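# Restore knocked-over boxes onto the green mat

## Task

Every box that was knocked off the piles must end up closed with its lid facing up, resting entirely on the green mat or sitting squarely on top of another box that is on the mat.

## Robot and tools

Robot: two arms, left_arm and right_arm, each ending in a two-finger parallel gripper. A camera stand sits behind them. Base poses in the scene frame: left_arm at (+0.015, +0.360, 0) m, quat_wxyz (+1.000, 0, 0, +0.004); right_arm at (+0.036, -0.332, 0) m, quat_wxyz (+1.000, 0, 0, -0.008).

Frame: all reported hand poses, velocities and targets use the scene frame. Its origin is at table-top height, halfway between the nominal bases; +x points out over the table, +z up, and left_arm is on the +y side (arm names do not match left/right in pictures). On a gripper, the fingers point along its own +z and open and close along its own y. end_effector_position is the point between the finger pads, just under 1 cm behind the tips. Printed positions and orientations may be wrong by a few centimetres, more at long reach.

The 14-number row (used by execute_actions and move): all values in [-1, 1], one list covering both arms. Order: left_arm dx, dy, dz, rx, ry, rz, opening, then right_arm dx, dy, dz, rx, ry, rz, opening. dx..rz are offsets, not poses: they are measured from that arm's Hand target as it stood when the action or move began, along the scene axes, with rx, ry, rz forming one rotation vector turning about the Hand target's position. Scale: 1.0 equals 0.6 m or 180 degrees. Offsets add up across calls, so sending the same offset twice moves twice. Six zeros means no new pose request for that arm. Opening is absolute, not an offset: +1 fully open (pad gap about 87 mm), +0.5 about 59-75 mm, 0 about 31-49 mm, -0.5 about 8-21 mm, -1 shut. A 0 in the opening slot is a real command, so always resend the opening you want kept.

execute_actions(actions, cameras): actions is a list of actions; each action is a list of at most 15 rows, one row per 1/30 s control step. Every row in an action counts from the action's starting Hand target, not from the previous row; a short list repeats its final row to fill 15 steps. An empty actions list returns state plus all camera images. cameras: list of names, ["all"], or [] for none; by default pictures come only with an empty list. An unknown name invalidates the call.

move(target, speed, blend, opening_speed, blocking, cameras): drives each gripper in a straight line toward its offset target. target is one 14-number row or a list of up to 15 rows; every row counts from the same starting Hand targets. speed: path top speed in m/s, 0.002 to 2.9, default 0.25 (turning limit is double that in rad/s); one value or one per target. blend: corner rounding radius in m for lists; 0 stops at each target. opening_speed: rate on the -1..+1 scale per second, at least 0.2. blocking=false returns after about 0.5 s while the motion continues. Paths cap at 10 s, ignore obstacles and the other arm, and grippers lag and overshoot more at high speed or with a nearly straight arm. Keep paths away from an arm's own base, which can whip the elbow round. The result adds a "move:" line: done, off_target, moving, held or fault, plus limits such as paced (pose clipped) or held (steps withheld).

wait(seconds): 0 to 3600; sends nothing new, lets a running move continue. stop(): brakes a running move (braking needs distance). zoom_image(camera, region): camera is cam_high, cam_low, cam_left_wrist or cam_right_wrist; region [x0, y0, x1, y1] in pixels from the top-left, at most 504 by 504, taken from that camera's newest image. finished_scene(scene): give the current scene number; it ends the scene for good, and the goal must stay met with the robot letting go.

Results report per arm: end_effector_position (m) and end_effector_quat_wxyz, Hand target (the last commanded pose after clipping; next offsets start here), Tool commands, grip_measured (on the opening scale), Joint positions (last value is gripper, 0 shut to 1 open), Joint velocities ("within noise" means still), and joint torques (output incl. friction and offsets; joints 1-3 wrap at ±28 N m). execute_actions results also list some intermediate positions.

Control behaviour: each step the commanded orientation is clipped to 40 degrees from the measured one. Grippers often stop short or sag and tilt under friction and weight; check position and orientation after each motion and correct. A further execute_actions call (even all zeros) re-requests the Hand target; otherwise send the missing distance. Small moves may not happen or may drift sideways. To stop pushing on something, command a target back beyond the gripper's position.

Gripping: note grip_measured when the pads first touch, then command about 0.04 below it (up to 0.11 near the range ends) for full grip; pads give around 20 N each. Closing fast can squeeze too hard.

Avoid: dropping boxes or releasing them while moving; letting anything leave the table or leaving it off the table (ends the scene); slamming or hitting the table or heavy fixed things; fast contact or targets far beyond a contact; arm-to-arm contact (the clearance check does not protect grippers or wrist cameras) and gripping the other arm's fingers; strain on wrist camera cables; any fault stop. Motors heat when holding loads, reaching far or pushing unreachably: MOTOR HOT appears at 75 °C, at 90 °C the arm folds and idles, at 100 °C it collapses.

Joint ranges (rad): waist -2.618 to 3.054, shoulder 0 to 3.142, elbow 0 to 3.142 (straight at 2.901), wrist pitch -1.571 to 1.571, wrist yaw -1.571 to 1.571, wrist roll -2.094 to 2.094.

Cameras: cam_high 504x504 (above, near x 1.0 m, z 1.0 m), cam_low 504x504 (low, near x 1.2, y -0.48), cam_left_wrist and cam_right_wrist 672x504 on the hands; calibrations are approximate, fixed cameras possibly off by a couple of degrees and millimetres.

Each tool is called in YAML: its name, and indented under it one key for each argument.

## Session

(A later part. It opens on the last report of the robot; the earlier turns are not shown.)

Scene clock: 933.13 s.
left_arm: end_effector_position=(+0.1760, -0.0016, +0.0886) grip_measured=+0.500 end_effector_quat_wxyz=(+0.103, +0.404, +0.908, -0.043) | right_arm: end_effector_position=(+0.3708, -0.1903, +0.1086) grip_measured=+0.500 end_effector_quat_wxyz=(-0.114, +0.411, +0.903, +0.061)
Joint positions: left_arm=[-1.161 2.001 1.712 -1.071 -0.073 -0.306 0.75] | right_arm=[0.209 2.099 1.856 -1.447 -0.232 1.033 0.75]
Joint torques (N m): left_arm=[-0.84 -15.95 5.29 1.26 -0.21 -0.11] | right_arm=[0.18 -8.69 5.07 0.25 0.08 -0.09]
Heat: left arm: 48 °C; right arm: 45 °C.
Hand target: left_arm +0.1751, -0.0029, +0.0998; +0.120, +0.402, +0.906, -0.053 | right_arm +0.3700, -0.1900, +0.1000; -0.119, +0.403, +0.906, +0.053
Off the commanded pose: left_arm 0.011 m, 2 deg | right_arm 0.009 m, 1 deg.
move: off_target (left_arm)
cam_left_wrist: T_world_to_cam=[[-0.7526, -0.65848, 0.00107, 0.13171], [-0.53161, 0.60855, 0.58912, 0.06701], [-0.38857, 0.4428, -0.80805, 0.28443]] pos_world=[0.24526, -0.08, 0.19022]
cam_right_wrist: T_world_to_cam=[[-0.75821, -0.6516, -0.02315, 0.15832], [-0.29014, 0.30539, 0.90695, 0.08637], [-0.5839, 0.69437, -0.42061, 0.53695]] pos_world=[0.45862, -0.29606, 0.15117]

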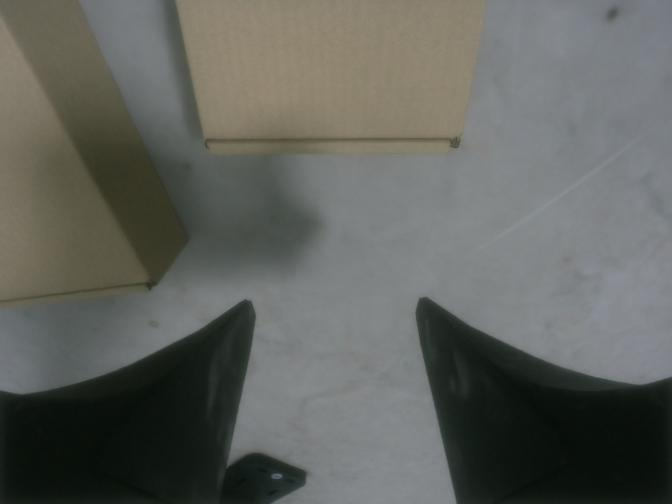

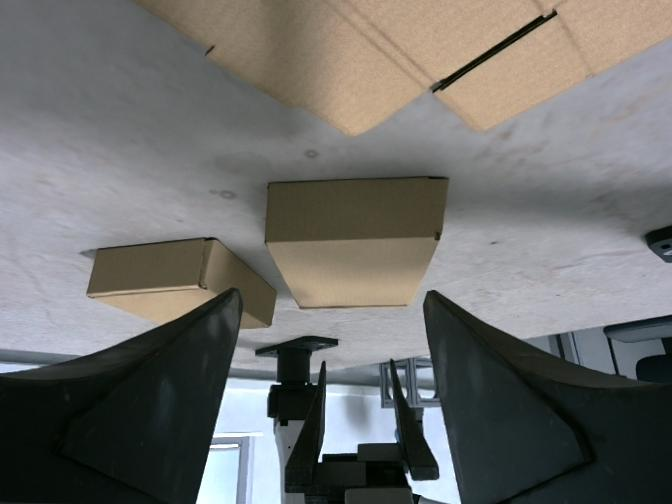

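move:
  target: [0,0,-0.1,0,0,0,0.5,-0.0127,-0.0108,-0.1,0,0,0,0.5]
  speed: 0.08
  cameras: ["cam_high","cam_low","cam_left_wrist","cam_right_wrist"]

Scene clock: 949.47 s.
left_arm: end_effector_position=(+0.1762, -0.0019, +0.0402) grip_measured=+0.500 end_effector_quat_wxyz=(+0.114, +0.403, +0.906, -0.053) | right_arm: end_effector_position=(+0.3634, -0.1922, +0.0493) grip_measured=+0.500 end_effector_quat_wxyz=(-0.114, +0.405, +0.905, +0.061)
Joint positions: left_arm=[-1.161 2.001 1.516 -0.844 -0.073 -0.306 0.75] | right_arm=[0.209 2.099 1.619 -1.21 -0.23 1.02 0.75]
Joint torques (N m): left_arm=[-0.76 -12.49 5.27 1.3 -0.21 -0.04] | right_arm=[-0.91 -8.42 4.3 0.26 0.08 -0.16]
Heat: left arm: 54 °C; right arm: 43 °C.
Hand target: left_arm +0.1750, -0.0030, +0.0398; +0.120, +0.402, +0.906, -0.053 | right_arm +0.3624, -0.1964, +0.0400; -0.119, +0.403, +0.906, +0.053
Off the commanded pose: left_arm 0.002 m, 1 deg | right_arm 0.010 m, 1 deg.
move: done
cam_left_wrist: T_world_to_cam=[[-0.75241, -0.65862, 0.0099, 0.13129], [-0.53881, 0.62405, 0.5659, 0.09795], [-0.37889, 0.42046, -0.82441, 0.24442]] pos_world=[0.24417, -0.07742, 0.14477]
cam_right_wrist: T_world_to_cam=[[-0.75003, -0.66091, -0.02565, 0.1454], [-0.29646, 0.30126, 0.90628, 0.14006], [-0.59124, 0.68734, -0.42189, 0.51049]] pos_world=[0.4524, -0.29698, 0.09217]

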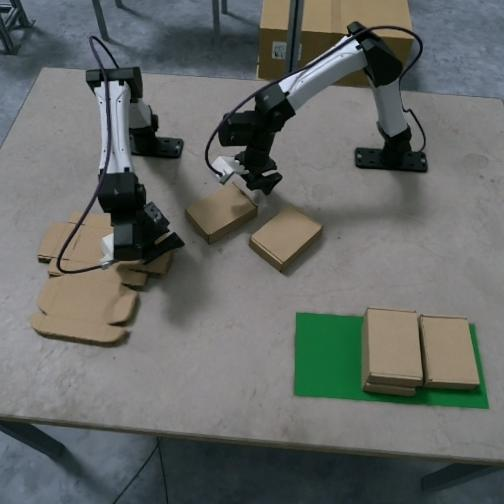

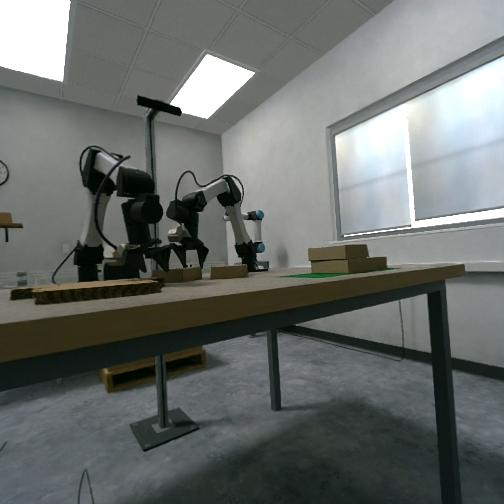

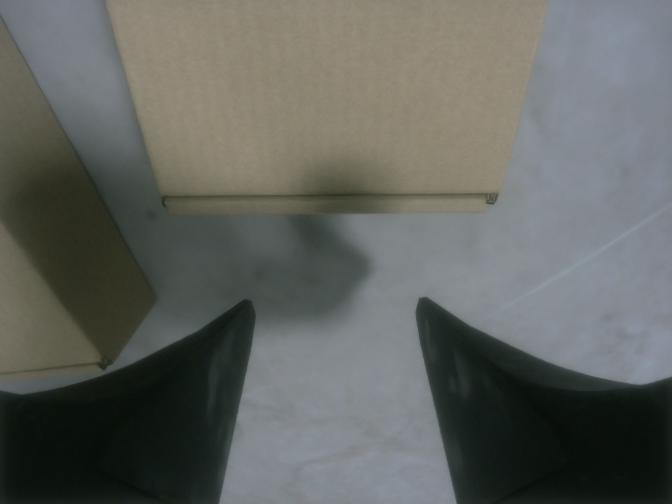

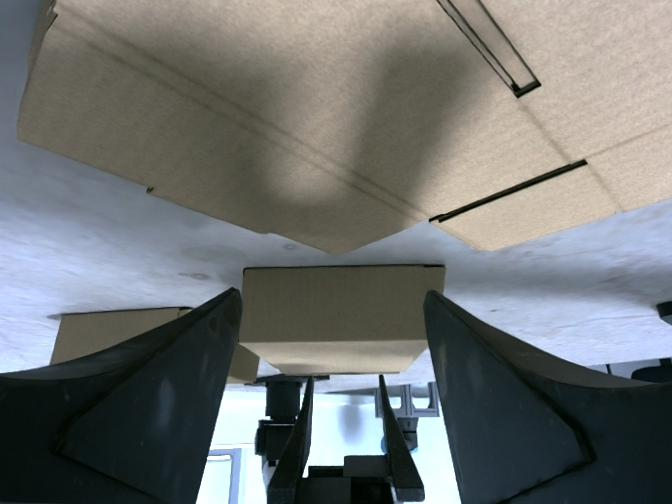

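zoom_image:
  camera: "cam_right_wrist"
  region: [200, 230, 480, 400]

zoom_image:
  camera: "cam_low"
  region: [130, 220, 280, 300]

Scaled by 1.800 from the camera's image (finer frame: 960x720).

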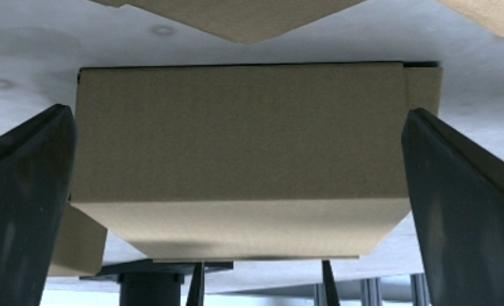

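Scaled by 3.360 from the camera's image (finer frame: 720x720).

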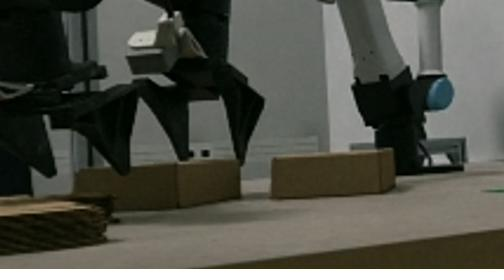

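move:
  target: [0.0167,-0.019,-0.0333,0,0,0,0.5,-0.049,0.0557,0,0,0,0,0.5]
  speed: 0.06
  cameras: ["cam_left_wrist","cam_right_wrist"]

Scene clock: 991.90 s.
left_arm: end_effector_position=(+0.1796, -0.0096, +0.0241) grip_measured=+0.500 end_effector_quat_wxyz=(+0.115, +0.403, +0.906, -0.054) | right_arm: end_effector_position=(+0.3321, -0.1657, +0.0321) grip_measured=+0.500 end_effector_quat_wxyz=(-0.128, +0.399, +0.907, +0.042)
Joint positions: left_arm=[-1.161 2.046 1.516 -0.796 -0.073 -0.306 0.75] | right_arm=[0.302 2.068 1.495 -1.143 -0.23 1.097 0.75]
Joint torques (N m): left_arm=[0.36 -10.1 7.49 1.39 -0.15 0.05] | right_arm=[-0.08 -12.05 4.15 0.17 -0.05 0.25]
Heat: left arm: 55 °C; right arm: 40 °C.
Hand target: left_arm +0.1851, -0.0144, +0.0198; +0.120, +0.402, +0.906, -0.053 | right_arm +0.3329, -0.1630, +0.0399; -0.119, +0.404, +0.906, +0.053
Off the commanded pose: left_arm 0.008 m, 1 deg | right_arm 0.008 m, 2 deg.
move: done
cam_left_wrist: T_world_to_cam=[[-0.75245, -0.65856, 0.01077, 0.12896], [-0.53953, 0.62566, 0.56343, 0.11393], [-0.37779, 0.41814, -0.8261, 0.2355]] pos_world=[0.24748, -0.08482, 0.12896]
cam_right_wrist: T_world_to_cam=[[-0.73723, -0.67541, 0.0178, 0.13092], [-0.26561, 0.31394, 0.91153, 0.13021], [-0.62124, 0.66728, -0.41085, 0.47274]] pos_world=[0.42478, -0.26791, 0.0732]

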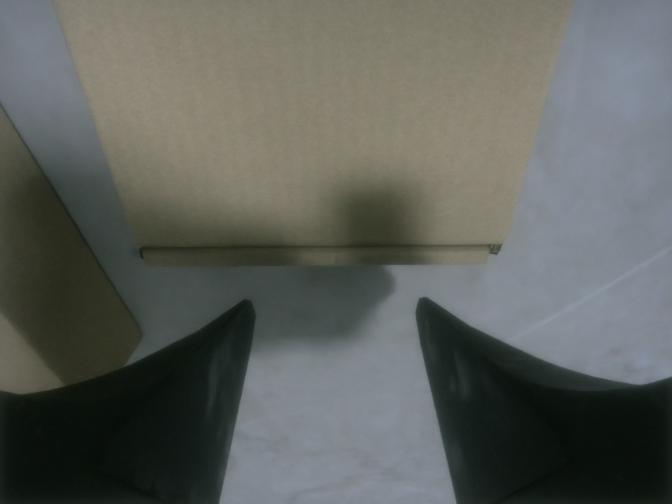

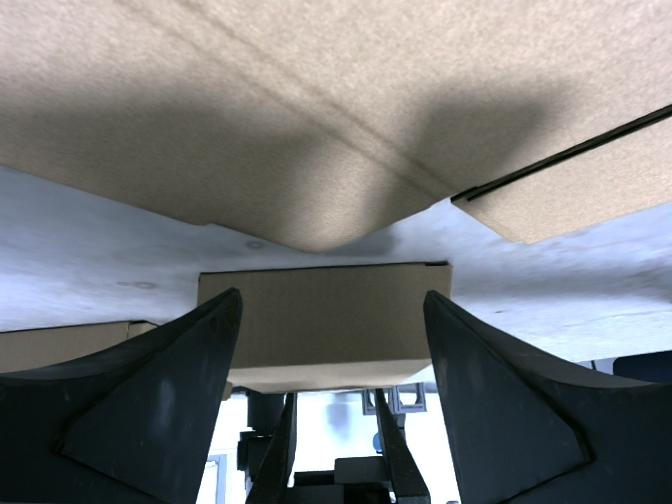

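move:
  target:
    - [0.014,-0.0095,-0.0067,0,0,0,0.5,-0.0033,0.0175,0,0,0,0,0.5]
    - [0.014,-0.0095,-0.0067,0,0,0,0.5,-0.0033,0.0175,-0.02,0,0,0,0.5]
  speed: 0.05
  cameras: ["cam_left_wrist","cam_right_wrist"]

Scene clock: 1001.83 s.
left_arm: end_effector_position=(+0.1867, -0.0154, +0.0194) grip_measured=+0.500 end_effector_quat_wxyz=(+0.116, +0.402, +0.907, -0.054) | right_arm: end_effector_position=(+0.3312, -0.1553, +0.0251) grip_measured=+0.500 end_effector_quat_wxyz=(-0.122, +0.398, +0.908, +0.047)
Joint positions: left_arm=[-1.151 2.081 1.549 -0.794 -0.073 -0.299 0.75] | right_arm=[0.33 2.068 1.47 -1.095 -0.232 1.126 0.75]
Joint torques (N m): left_arm=[0.61 -10.55 8.16 1.37 -0.09 0.07] | right_arm=[-0.01 -10.93 4.3 0.17 -0.1 0.15]
Heat: left arm: 53 °C; right arm: 40 °C.
Hand target: left_arm +0.1935, -0.0201, +0.0158; +0.120, +0.402, +0.906, -0.053 | right_arm +0.3310, -0.1526, +0.0279; -0.119, +0.404, +0.906, +0.053
Off the commanded pose: left_arm 0.009 m, 0 deg | right_arm 0.004 m, 1 deg.
move: done
cam_left_wrist: T_world_to_cam=[[-0.75102, -0.66021, 0.00926, 0.13027], [-0.54194, 0.62437, 0.56254, 0.12453], [-0.37718, 0.41747, -0.82671, 0.23662]] pos_world=[0.25457, -0.09052, 0.12436]
cam_right_wrist: T_world_to_cam=[[-0.73787, -0.67493, 0.00396, 0.13812], [-0.28026, 0.31172, 0.9079, 0.13755], [-0.614, 0.66881, -0.41917, 0.46044]] pos_world=[0.42317, -0.25761, 0.06758]

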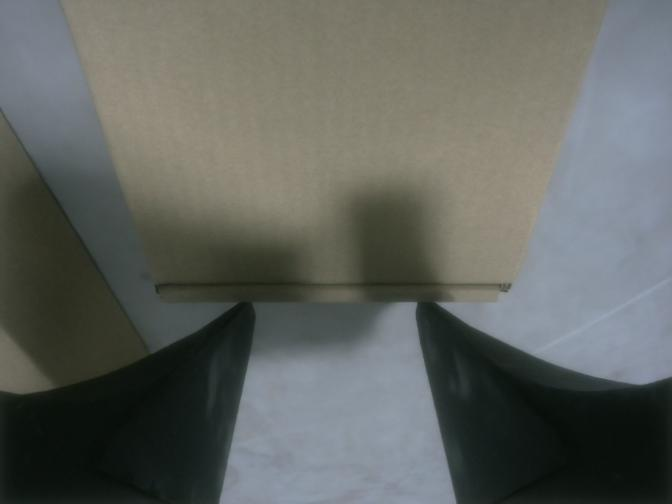

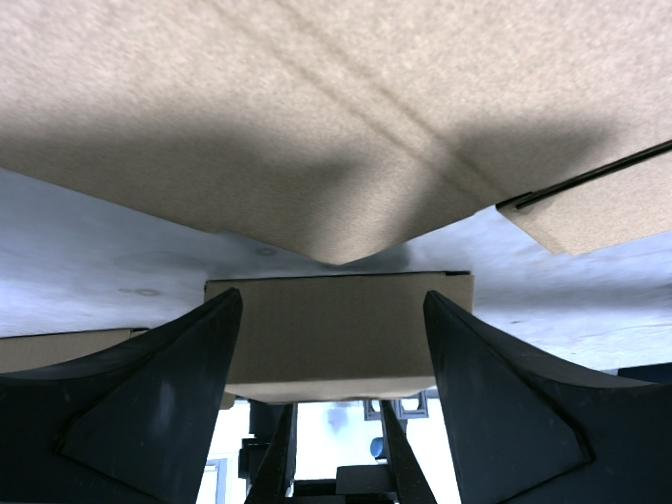

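move:
  target: [0.0155,-0.0175,0,0,0,0,0.5,-0.0213,0.0242,0,0,0,0,0.5]
  speed: 0.04
  cameras: ["cam_high","cam_left_wrist","cam_right_wrist"]

Scene clock: 1006.97 s.
left_arm: end_effector_position=(+0.1912, -0.0203, +0.0214) grip_measured=+0.500 end_effector_quat_wxyz=(+0.108, +0.406, +0.906, -0.046) | right_arm: end_effector_position=(+0.3235, -0.1483, +0.0200) grip_measured=+0.500 end_effector_quat_wxyz=(-0.114, +0.399, +0.909, +0.038)
Joint positions: left_arm=[-1.147 2.123 1.625 -0.849 -0.071 -0.288 0.75] | right_arm=[0.365 2.052 1.433 -1.065 -0.213 1.164 0.75]
Joint torques (N m): left_arm=[1.43 -10.35 8.35 1.53 -0.09 0.04] | right_arm=[1.36 -11.78 3.73 0.17 -0.37 0.25]
Heat: left arm: 52 °C; right arm: 40 °C.
Hand target: left_arm +0.2028, -0.0306, +0.0159; +0.120, +0.402, +0.906, -0.053 | right_arm +0.3182, -0.1380, +0.0280; -0.119, +0.403, +0.906, +0.053
Off the commanded pose: left_arm 0.016 m, 2 deg | right_arm 0.014 m, 2 deg.
move: off_target (left_arm, right_arm)
cam_left_wrist: T_world_to_cam=[[-0.75527, -0.65541, 0.00186, 0.13151], [-0.53305, 0.61591, 0.58009, 0.12657], [-0.38135, 0.43713, -0.81455, 0.24304]] pos_world=[0.25948, -0.098, 0.1243]
cam_right_wrist: T_world_to_cam=[[-0.73764, -0.67506, 0.01355, 0.1368], [-0.28696, 0.3316, 0.89872, 0.14323], [-0.61118, 0.65904, -0.43832, 0.44694]] pos_world=[0.41517, -0.2497, 0.06532]

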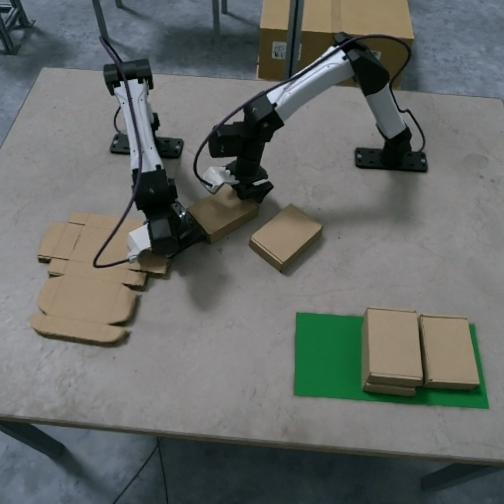

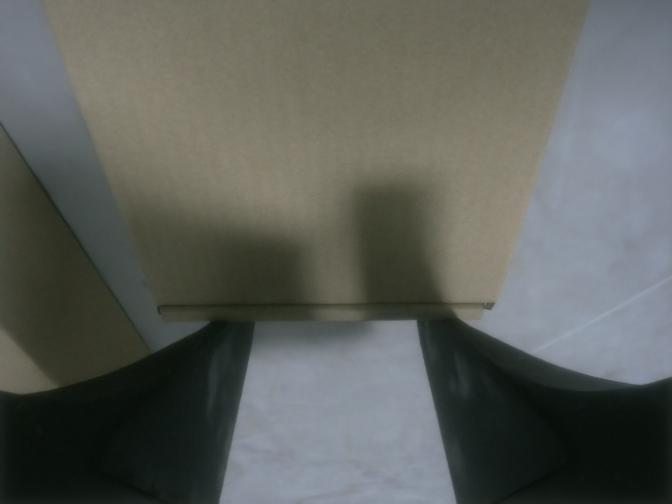

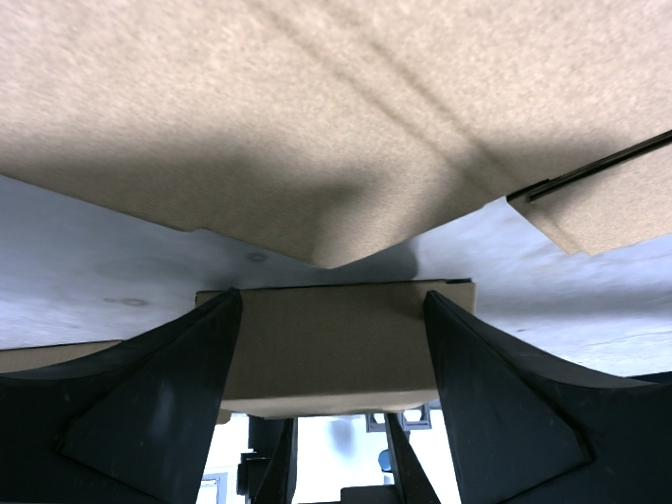

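move:
  target:
    - [0.0165,-0.01875,0,0,0,0,0.5,-0.0165,0.01875,0,0,0,0,0.5]
    - [0.0165,-0.01875,0.05,0,0,0,0.5,-0.0165,0.01875,0.05,0,0,0,0.5]
  speed: 0.04
  cameras: ["cam_high","cam_low","cam_left_wrist","cam_right_wrist"]

Scene clock: 1016.03 s.
left_arm: end_effector_position=(+0.1944, -0.0219, +0.0454) grip_measured=+0.500 end_effector_quat_wxyz=(+0.084, +0.412, +0.907, -0.032) | right_arm: end_effector_position=(+0.3161, -0.1405, +0.0386) grip_measured=+0.500 end_effector_quat_wxyz=(-0.100, +0.401, +0.910, +0.033)
Joint positions: left_arm=[-1.138 2.17 1.798 -1.029 -0.059 -0.271 0.75] | right_arm=[0.404 1.998 1.441 -1.108 -0.19 1.209 0.75]
Joint torques (N m): left_arm=[0.92 -12.1 8.51 1.85 -0.2 0.05] | right_arm=[1.1 -11.66 6.72 -0.28 -0.63 0.25]
Heat: left arm: 52 °C; right arm: 39 °C.
Hand target: left_arm +0.2126, -0.0419, +0.0459; +0.120, +0.402, +0.906, -0.053 | right_arm +0.3084, -0.1267, +0.0580; -0.119, +0.404, +0.906, +0.053
Off the commanded pose: left_arm 0.027 m, 5 deg | right_arm 0.025 m, 3 deg.
move: off_target (left_arm, right_arm)
cam_left_wrist: T_world_to_cam=[[-0.76186, -0.64772, -0.00441, 0.13451], [-0.50832, 0.59365, 0.62385, 0.10817], [-0.40147, 0.47753, -0.78153, 0.26779]] pos_world=[0.26497, -0.10497, 0.1424]
cam_right_wrist: T_world_to_cam=[[-0.73942, -0.67311, 0.01338, 0.13724], [-0.304, 0.35154, 0.88544, 0.13043], [-0.6007, 0.65065, -0.46456, 0.44187]] pos_world=[0.40656, -0.24098, 0.08795]

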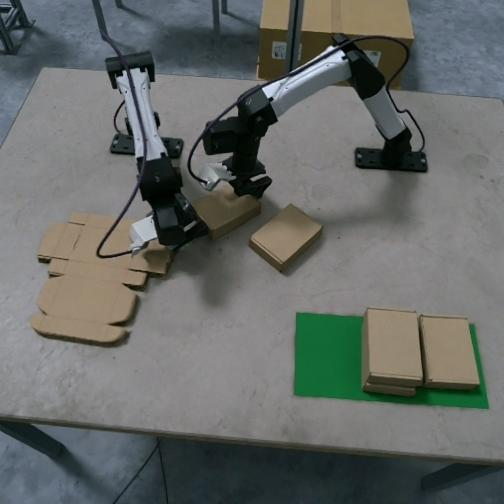

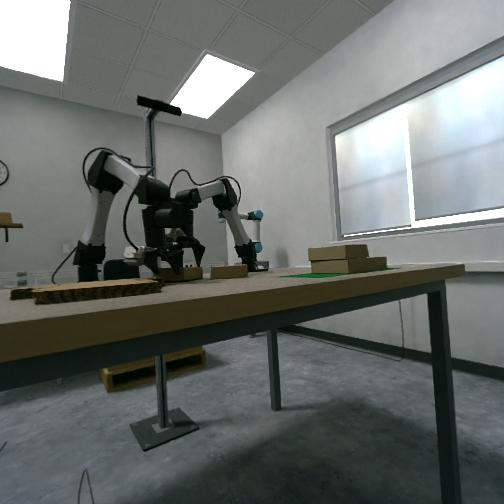

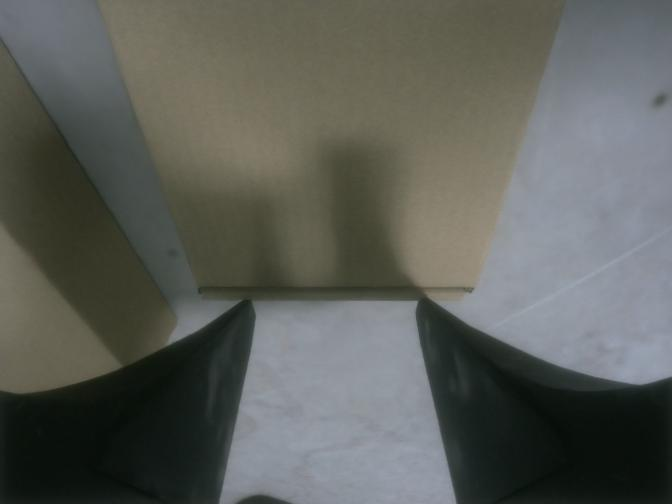

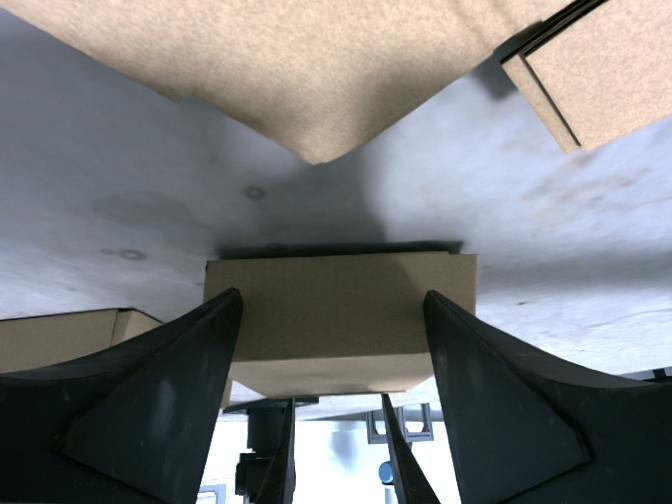

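move:
  target:
    - [-0.0083,0.0094,-0.055,0,0,0,0.5,0.0083,-0.0094,-0.055,0,0,0,0.5]
    - [0.033,-0.0375,-0.055,0,0,0,0.5,-0.033,0.0375,-0.055,0,0,0,0.5]
  speed: 0.05
  cameras: ["cam_high","cam_low","cam_left_wrist","cam_right_wrist"]

Scene clock: 1024.47 s.
left_arm: end_effector_position=(+0.1792, +0.0020, +0.0276) grip_measured=+0.500 end_effector_quat_wxyz=(+0.017, +0.416, +0.909, +0.005) | right_arm: end_effector_position=(+0.3114, -0.1266, +0.0191) grip_measured=+0.500 end_effector_quat_wxyz=(-0.085, +0.403, +0.911, +0.038)
Joint positions: left_arm=[-1.134 2.224 1.804 -1.13 -0.03 -0.267 0.75] | right_arm=[0.451 1.998 1.367 -0.996 -0.179 1.262 0.75]
Joint torques (N m): left_arm=[-0.01 -14.23 5.68 1.51 -0.24 0.01] | right_arm=[1.78 -9.92 3.54 0.11 -0.71 0.26]
Heat: left arm: 52 °C; right arm: 40 °C.
Hand target: left_arm +0.1896, -0.0132, +0.0256; +0.051, +0.415, +0.908, -0.013 (not the last commanded pose) | right_arm +0.2948, -0.1115, +0.0250; -0.119, +0.404, +0.906, +0.053 (not the last commanded pose)
Off the commanded pose: left_arm 0.086 m, 14 deg | right_arm 0.033 m, 4 deg.
move: held (left_arm; a check stopped the path), off_target (right_arm; braked when a check withheld steps of left_arm); path passed 1 of 2 targets; limits=held
pose unreachable (left arm): on one or more control steps of this call, first in action 0 (counted from 0), this arm could not follow its commanded pose, so it was not sent that pose on those steps. It may still have moved: this result reports where it is.
cause: moving toward the commanded pose would bring a part of the arm too close to another arm (this arm's wrist camera and the right arm's wrist (the part past joint 5), along the way the arms are being sent, or toward where that arm still pushes).
cam_left_wrist: T_world_to_cam=[[-0.76478, -0.64412, -0.01497, 0.13915], [-0.44502, 0.5113, 0.73521, 0.08308], [-0.46591, 0.56893, -0.67768, 0.24476]] pos_world=[0.25743, -0.09209, 0.10687]
cam_right_wrist: T_world_to_cam=[[-0.74234, -0.66997, -0.00882, 0.1452], [-0.33072, 0.35494, 0.87444, 0.15047], [-0.58271, 0.65205, -0.48506, 0.41599]] pos_world=[0.39996, -0.22737, 0.07149]

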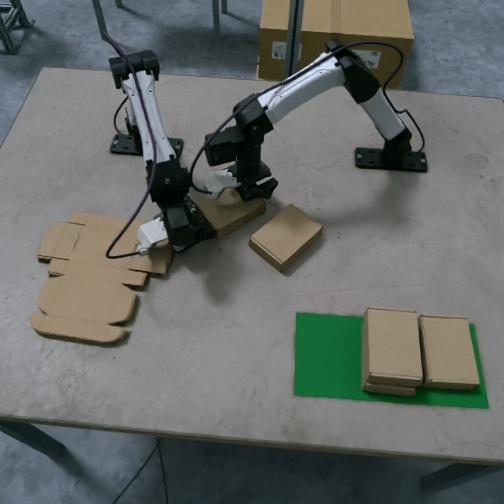

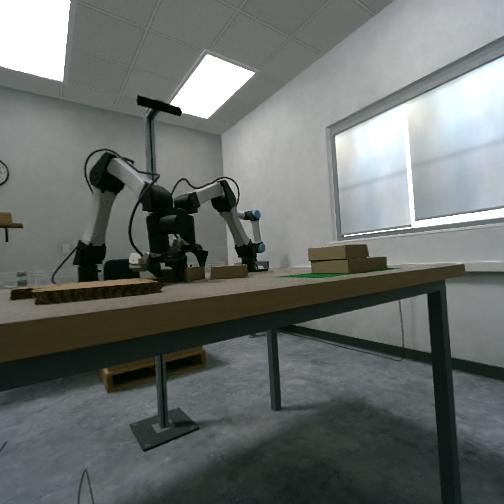

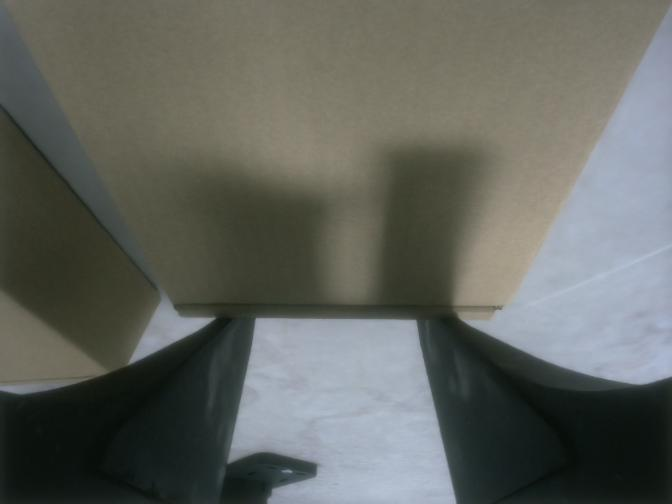

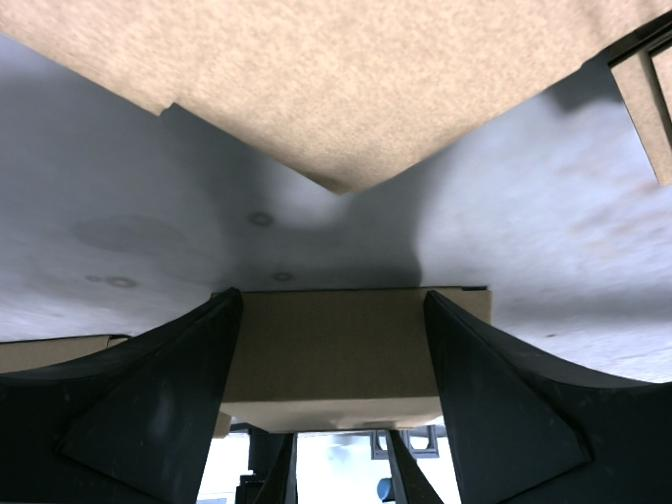

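move:
  target: [-0.041,0.052,0.0407,-0.1469,-0.1205,0.0008,0.5,0.033,-0.0315,0,0,0,0,0.5]
  speed: 0.08
  cameras: ["cam_high","cam_low","cam_left_wrist","cam_right_wrist"]

Scene clock: 1052.33 s.
left_arm: end_effector_position=(+0.1655, +0.0205, +0.0408) grip_measured=+0.500 end_effector_quat_wxyz=(+0.298, +0.392, +0.861, -0.131) | right_arm: end_effector_position=(+0.3116, -0.1304, +0.0277) grip_measured=+0.500 end_effector_quat_wxyz=(-0.112, +0.406, +0.906, +0.055)
Joint positions: left_arm=[-1.24 1.615 0.912 -0.243 -0.236 -0.3 0.75] | right_arm=[0.412 1.998 1.383 -1.031 -0.239 1.229 0.75]
Joint torques (N m): left_arm=[-0.92 -11.1 5.52 2.18 -0.26 -0.11] | right_arm=[-0.96 -6.58 7.16 0.14 -0.08 -0.18]
Heat: left arm: 58 °C; right arm: 39 °C.
Hand target: left_arm +0.1649, +0.0179, +0.0500; +0.312, +0.386, +0.856, -0.141 | right_arm +0.3147, -0.1304, +0.0251; -0.118, +0.404, +0.906, +0.053
Off the commanded pose: left_arm 0.010 m, 2 deg | right_arm 0.004 m, 1 deg.
move: done
cam_left_wrist: T_world_to_cam=[[-0.76226, -0.64721, -0.00854, 0.14021], [-0.63673, 0.7474, 0.18966, 0.1069], [-0.11636, 0.15001, -0.98181, 0.20002]] pos_world=[0.19822, -0.01916, 0.1773]
cam_right_wrist: T_world_to_cam=[[-0.7497, -0.6616, -0.01548, 0.14645], [-0.29443, 0.31251, 0.90313, 0.12666], [-0.59267, 0.68163, -0.42908, 0.42807]] pos_world=[0.4008, -0.23448, 0.07155]

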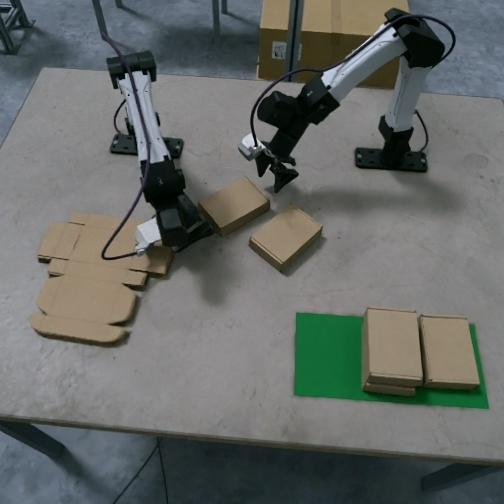

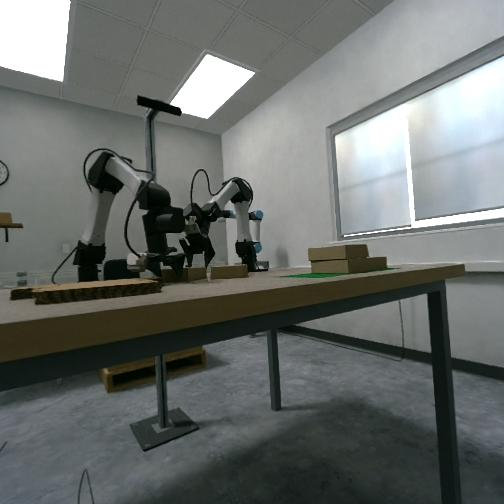

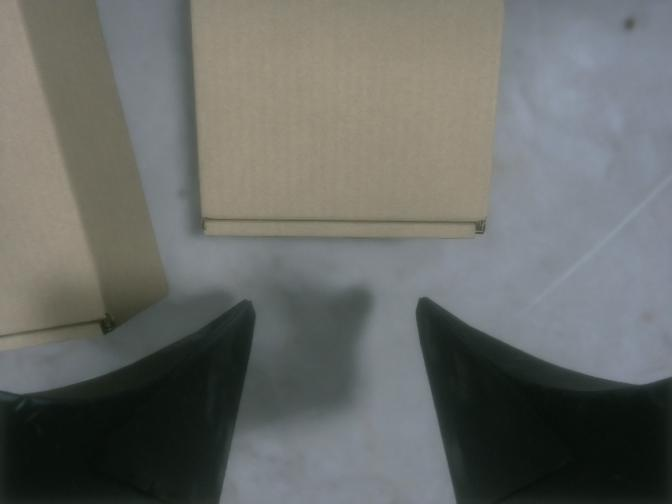

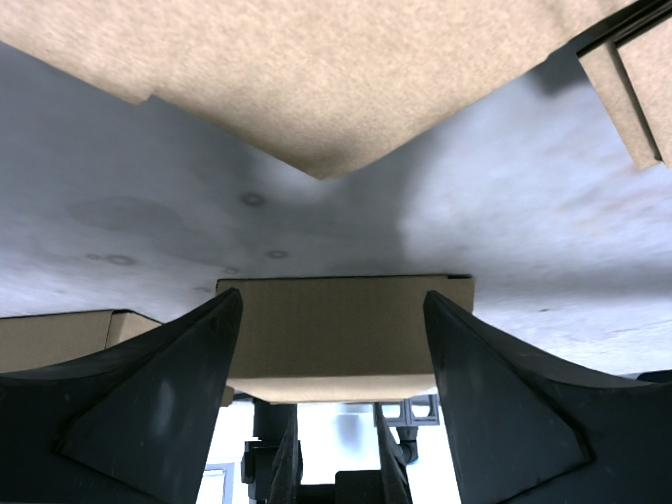

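move:
  target: [0.0103,-0.0152,-0.0333,0,0,0,0.5,-0.0165,0.0087,-0.005,0,0,0,0.5]
  speed: 0.05
  cameras: ["cam_left_wrist","cam_right_wrist"]

Scene clock: 1060.70 s.
left_arm: end_effector_position=(+0.1700, +0.0076, +0.0371) grip_measured=+0.500 end_effector_quat_wxyz=(+0.313, +0.386, +0.855, -0.147) | right_arm: end_effector_position=(+0.3075, -0.1276, +0.0250) grip_measured=+0.500 end_effector_quat_wxyz=(-0.114, +0.402, +0.907, +0.053)
Joint positions: left_arm=[-1.24 1.645 0.903 -0.157 -0.236 -0.3 0.75] | right_arm=[0.424 1.998 1.37 -1.022 -0.24 1.232 0.75]
Joint torques (N m): left_arm=[-0.03 -6.86 5.44 2.21 -0.22 0.03] | right_arm=[0.05 -8.83 4.29 0.29 -0.13 0.09]
Heat: left arm: 55 °C; right arm: 39 °C.
Hand target: left_arm +0.1711, +0.0088, +0.0300; +0.312, +0.386, +0.856, -0.141 | right_arm +0.3048, -0.1252, +0.0221; -0.119, +0.404, +0.906, +0.053
Off the commanded pose: left_arm 0.007 m, 1 deg | right_arm 0.005 m, 1 deg.
move: done
cam_left_wrist: T_world_to_cam=[[-0.76224, -0.64725, 0.00813, 0.13467], [-0.63938, 0.75481, 0.14648, 0.12218], [-0.10094, 0.10645, -0.98918, 0.19686]] pos_world=[0.20064, -0.02602, 0.17574]
cam_right_wrist: T_world_to_cam=[[-0.74367, -0.66843, -0.01231, 0.14233], [-0.29393, 0.31037, 0.90404, 0.12651], [-0.60046, 0.67593, -0.42728, 0.42425]] pos_world=[0.39778, -0.23089, 0.06866]

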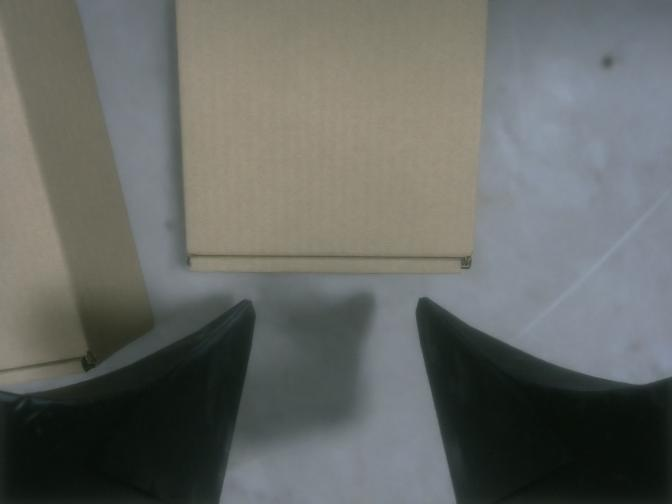

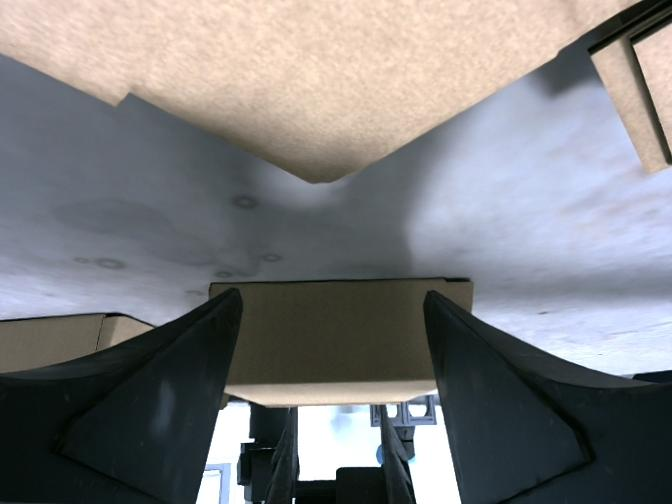

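move:
  target: [0,0,-0.0267,0,0,0,0.5,0,0,0,0,0,0,0.5]
  speed: 0.05

Scene clock: 1064.67 s.
left_arm: end_effector_position=(+0.1700, +0.0076, +0.0206) grip_measured=+0.500 end_effector_quat_wxyz=(+0.313, +0.386, +0.855, -0.147) | right_arm: end_effector_position=(+0.3076, -0.1276, +0.0250) grip_measured=+0.500 end_effector_quat_wxyz=(-0.114, +0.402, +0.907, +0.053)
Joint positions: left_arm=[-1.24 1.681 0.868 -0.087 -0.236 -0.3 0.75] | right_arm=[0.424 1.998 1.37 -1.021 -0.24 1.232 0.75]
Joint torques (N m): left_arm=[0.21 -6.84 5.35 2.17 -0.17 0] | right_arm=[0.13 -8.5 4.03 0.32 -0.09 0.13]
Heat: left arm: 54 °C; right arm: 39 °C.
Hand target: left_arm +0.1711, +0.0089, +0.0139; +0.312, +0.386, +0.856, -0.141 | right_arm +0.3048, -0.1251, +0.0221; -0.119, +0.404, +0.906, +0.053
Off the commanded pose: left_arm 0.007 m, 1 deg | right_arm 0.005 m, 1 deg.
move: done

move:
  target: [0.0486,-0.0571,0,0,0,0,0.5,-0.054,0.0635,0,0,0,0,0.5]
  speed: 0.05
  cameras: ["cam_left_wrist","cam_right_wrist"]

Scene clock: 1069.23 s.
left_arm: end_effector_position=(+0.1742, +0.0058, +0.0094) grip_measured=+0.500 end_effector_quat_wxyz=(+0.266, +0.404, +0.868, -0.114) | right_arm: end_effector_position=(+0.2959, -0.1161, +0.0168) grip_measured=+0.500 end_effector_quat_wxyz=(-0.068, +0.404, +0.912, +0.022)
Joint positions: left_arm=[-1.218 1.779 0.995 -0.231 -0.201 -0.28 0.75] | right_arm=[0.52 1.965 1.323 -0.976 -0.135 1.333 0.75]
Joint torques (N m): left_arm=[2.03 -5.46 9.25 3.25 -0.27 0.1] | right_arm=[3.67 -9.28 3.19 0.3 -1.25 0.5]
Heat: left arm: 53 °C; right arm: 39 °C.
Hand target: left_arm +0.2003, -0.0255, +0.0141; +0.312, +0.386, +0.856, -0.141 | right_arm +0.2723, -0.0871, +0.0221; -0.119, +0.404, +0.906, +0.053
Off the commanded pose: left_arm 0.041 m, 7 deg | right_arm 0.038 m, 7 deg.
move: off_target (left_arm, right_arm)
cam_left_wrist: T_world_to_cam=[[-0.77172, -0.63574, -0.01704, 0.13869], [-0.61687, 0.74177, 0.26314, 0.12538], [-0.15465, 0.21358, -0.96461, 0.17855]] pos_world=[0.21198, -0.04297, 0.1416]
cam_right_wrist: T_world_to_cam=[[-0.74195, -0.67042, 0.00671, 0.14029], [-0.34718, 0.39274, 0.8516, 0.15321], [-0.57356, 0.62952, -0.52415, 0.39433]] pos_world=[0.38345, -0.21436, 0.07527]

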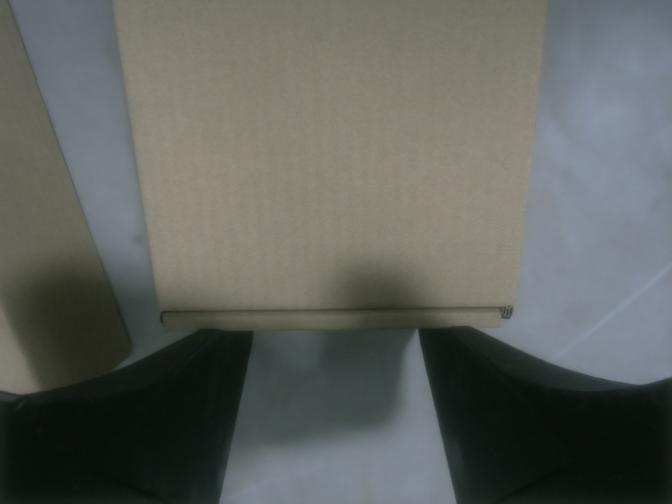

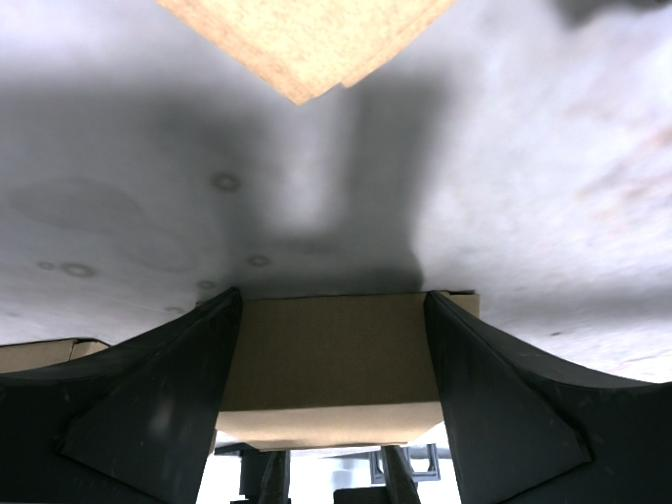

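move:
  target: [0,0,0.0833,0,0,0,0.5,0,0,0.0833,0,0,0,0.5]
  speed: 0.03
  cameras: ["cam_high","cam_low","cam_left_wrist","cam_right_wrist"]

Scene clock: 1075.63 s.
left_arm: end_effector_position=(+0.1712, +0.0145, +0.0294) grip_measured=+0.500 end_effector_quat_wxyz=(+0.236, +0.415, +0.874, -0.089) | right_arm: end_effector_position=(+0.2926, -0.1135, +0.0479) grip_measured=+0.500 end_effector_quat_wxyz=(-0.070, +0.410, +0.909, +0.018)
Joint positions: left_arm=[-1.214 1.763 1.097 -0.429 -0.192 -0.271 0.75] | right_arm=[0.531 1.925 1.397 -1.097 -0.134 1.358 0.75]
Joint torques (N m): left_arm=[1.78 -12.93 9.96 3.05 -0.38 0.06] | right_arm=[2.62 -11.38 6.97 -0.3 -1.27 0.2]
Heat: left arm: 51 °C; right arm: 39 °C.
Hand target: left_arm +0.2003, -0.0254, +0.0641; +0.312, +0.386, +0.856, -0.141 | right_arm +0.2724, -0.0870, +0.0721; -0.119, +0.404, +0.906, +0.053
Off the commanded pose: left_arm 0.060 m, 11 deg | right_arm 0.041 m, 7 deg.
move: off_target (left_arm, right_arm)
cam_left_wrist: T_world_to_cam=[[-0.77733, -0.62789, -0.03892, 0.14372], [-0.60162, 0.72388, 0.33773, 0.10718], [-0.18388, 0.28594, -0.94044, 0.19877]] pos_world=[0.21275, -0.04418, 0.15633]
cam_right_wrist: T_world_to_cam=[[-0.75005, -0.66116, 0.01697, 0.14229], [-0.33559, 0.40257, 0.85165, 0.12225], [-0.56991, 0.63309, -0.52383, 0.40642]] pos_world=[0.37938, -0.21244, 0.10637]

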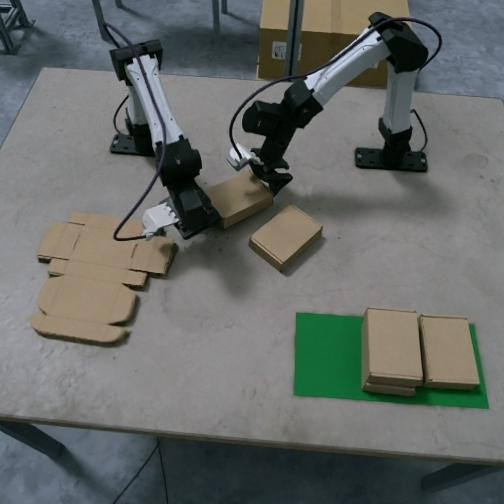

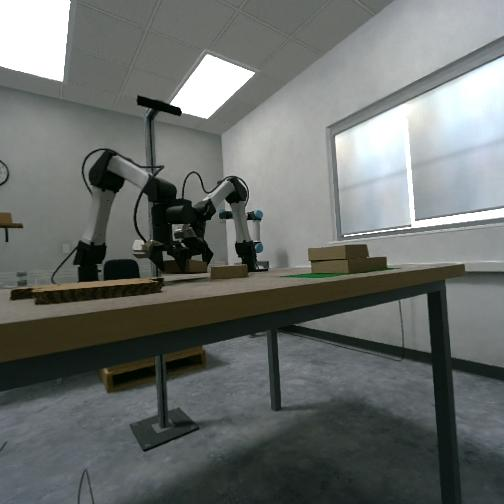

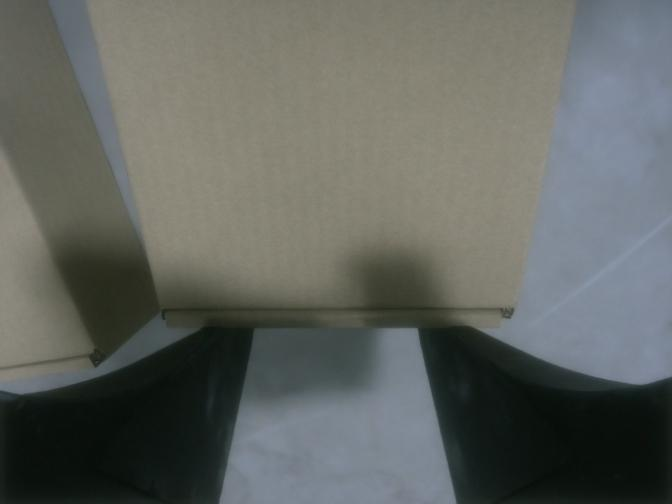

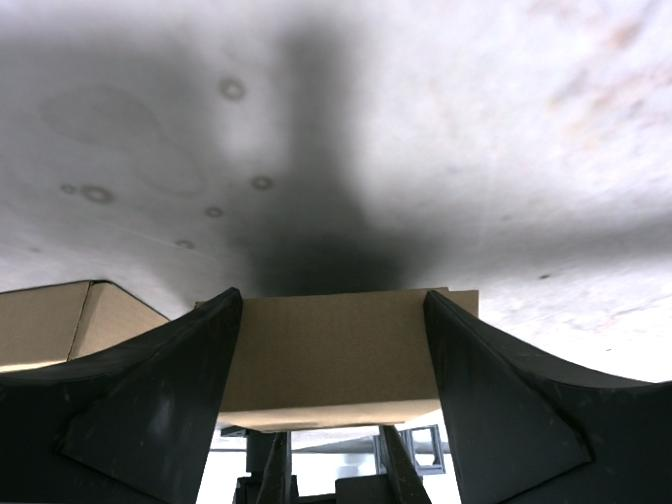

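move:
  target: [0,0,0.0833,0,0,0,0.5,0,0,0.0667,0,0,0,0.5]
  speed: 0.04
  cameras: ["cam_low","cam_left_wrist","cam_right_wrist"]

Scene clock: 1090.40 s.
left_arm: end_effector_position=(+0.1742, +0.0112, +0.0825) grip_measured=+0.500 end_effector_quat_wxyz=(+0.240, +0.414, +0.874, -0.091) | right_arm: end_effector_position=(+0.2928, -0.1148, +0.0857) grip_measured=+0.500 end_effector_quat_wxyz=(-0.070, +0.410, +0.909, +0.011)
Joint positions: left_arm=[-1.21 1.707 1.251 -0.63 -0.192 -0.269 0.75] | right_arm=[0.531 1.902 1.52 -1.255 -0.127 1.358 0.75]
Joint torques (N m): left_arm=[1.48 -11.79 10.18 3.1 -0.36 0.03] | right_arm=[2.59 -11.29 7.46 -0.26 -1.38 0.19]
Heat: left arm: 53 °C; right arm: 41 °C.
Hand target: left_arm +0.2003, -0.0254, +0.1140; +0.312, +0.386, +0.856, -0.141 | right_arm +0.2724, -0.0870, +0.1121; -0.119, +0.404, +0.906, +0.053
Off the commanded pose: left_arm 0.055 m, 11 deg | right_arm 0.043 m, 7 deg.
move: off_target (left_arm, right_arm)
cam_left_wrist: T_world_to_cam=[[-0.77628, -0.62926, -0.03768, 0.14583], [-0.60397, 0.7253, 0.33038, 0.09443], [-0.18057, 0.27923, -0.94309, 0.24983]] pos_world=[0.21535, -0.04648, 0.20991]
cam_right_wrist: T_world_to_cam=[[-0.74987, -0.66091, 0.02975, 0.13976], [-0.33012, 0.41276, 0.84891, 0.09045], [-0.57333, 0.62675, -0.5277, 0.42771]] pos_world=[0.37988, -0.21303, 0.14476]

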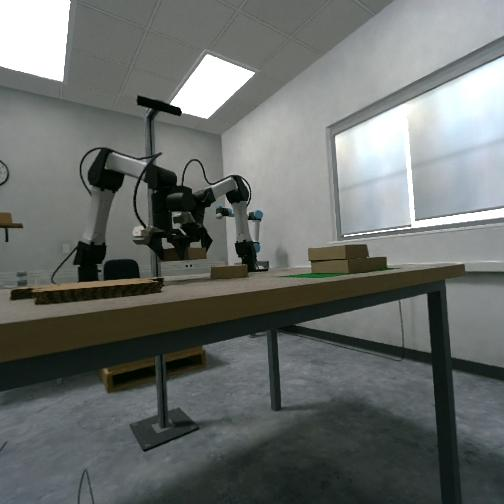

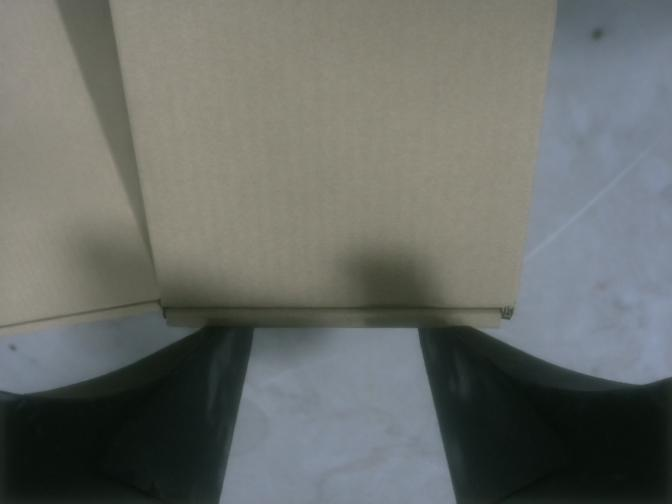

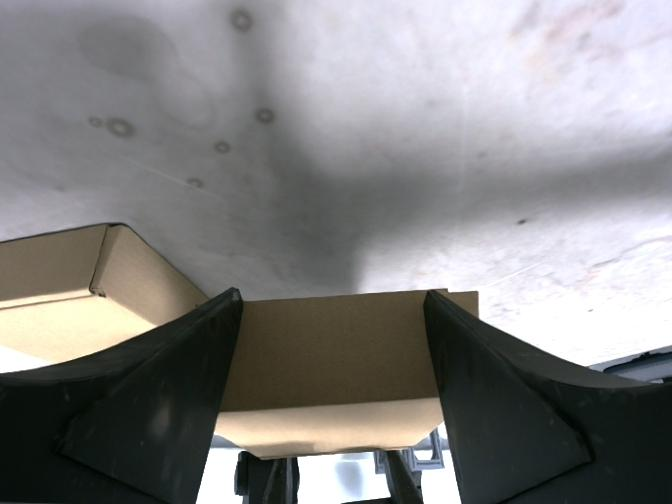

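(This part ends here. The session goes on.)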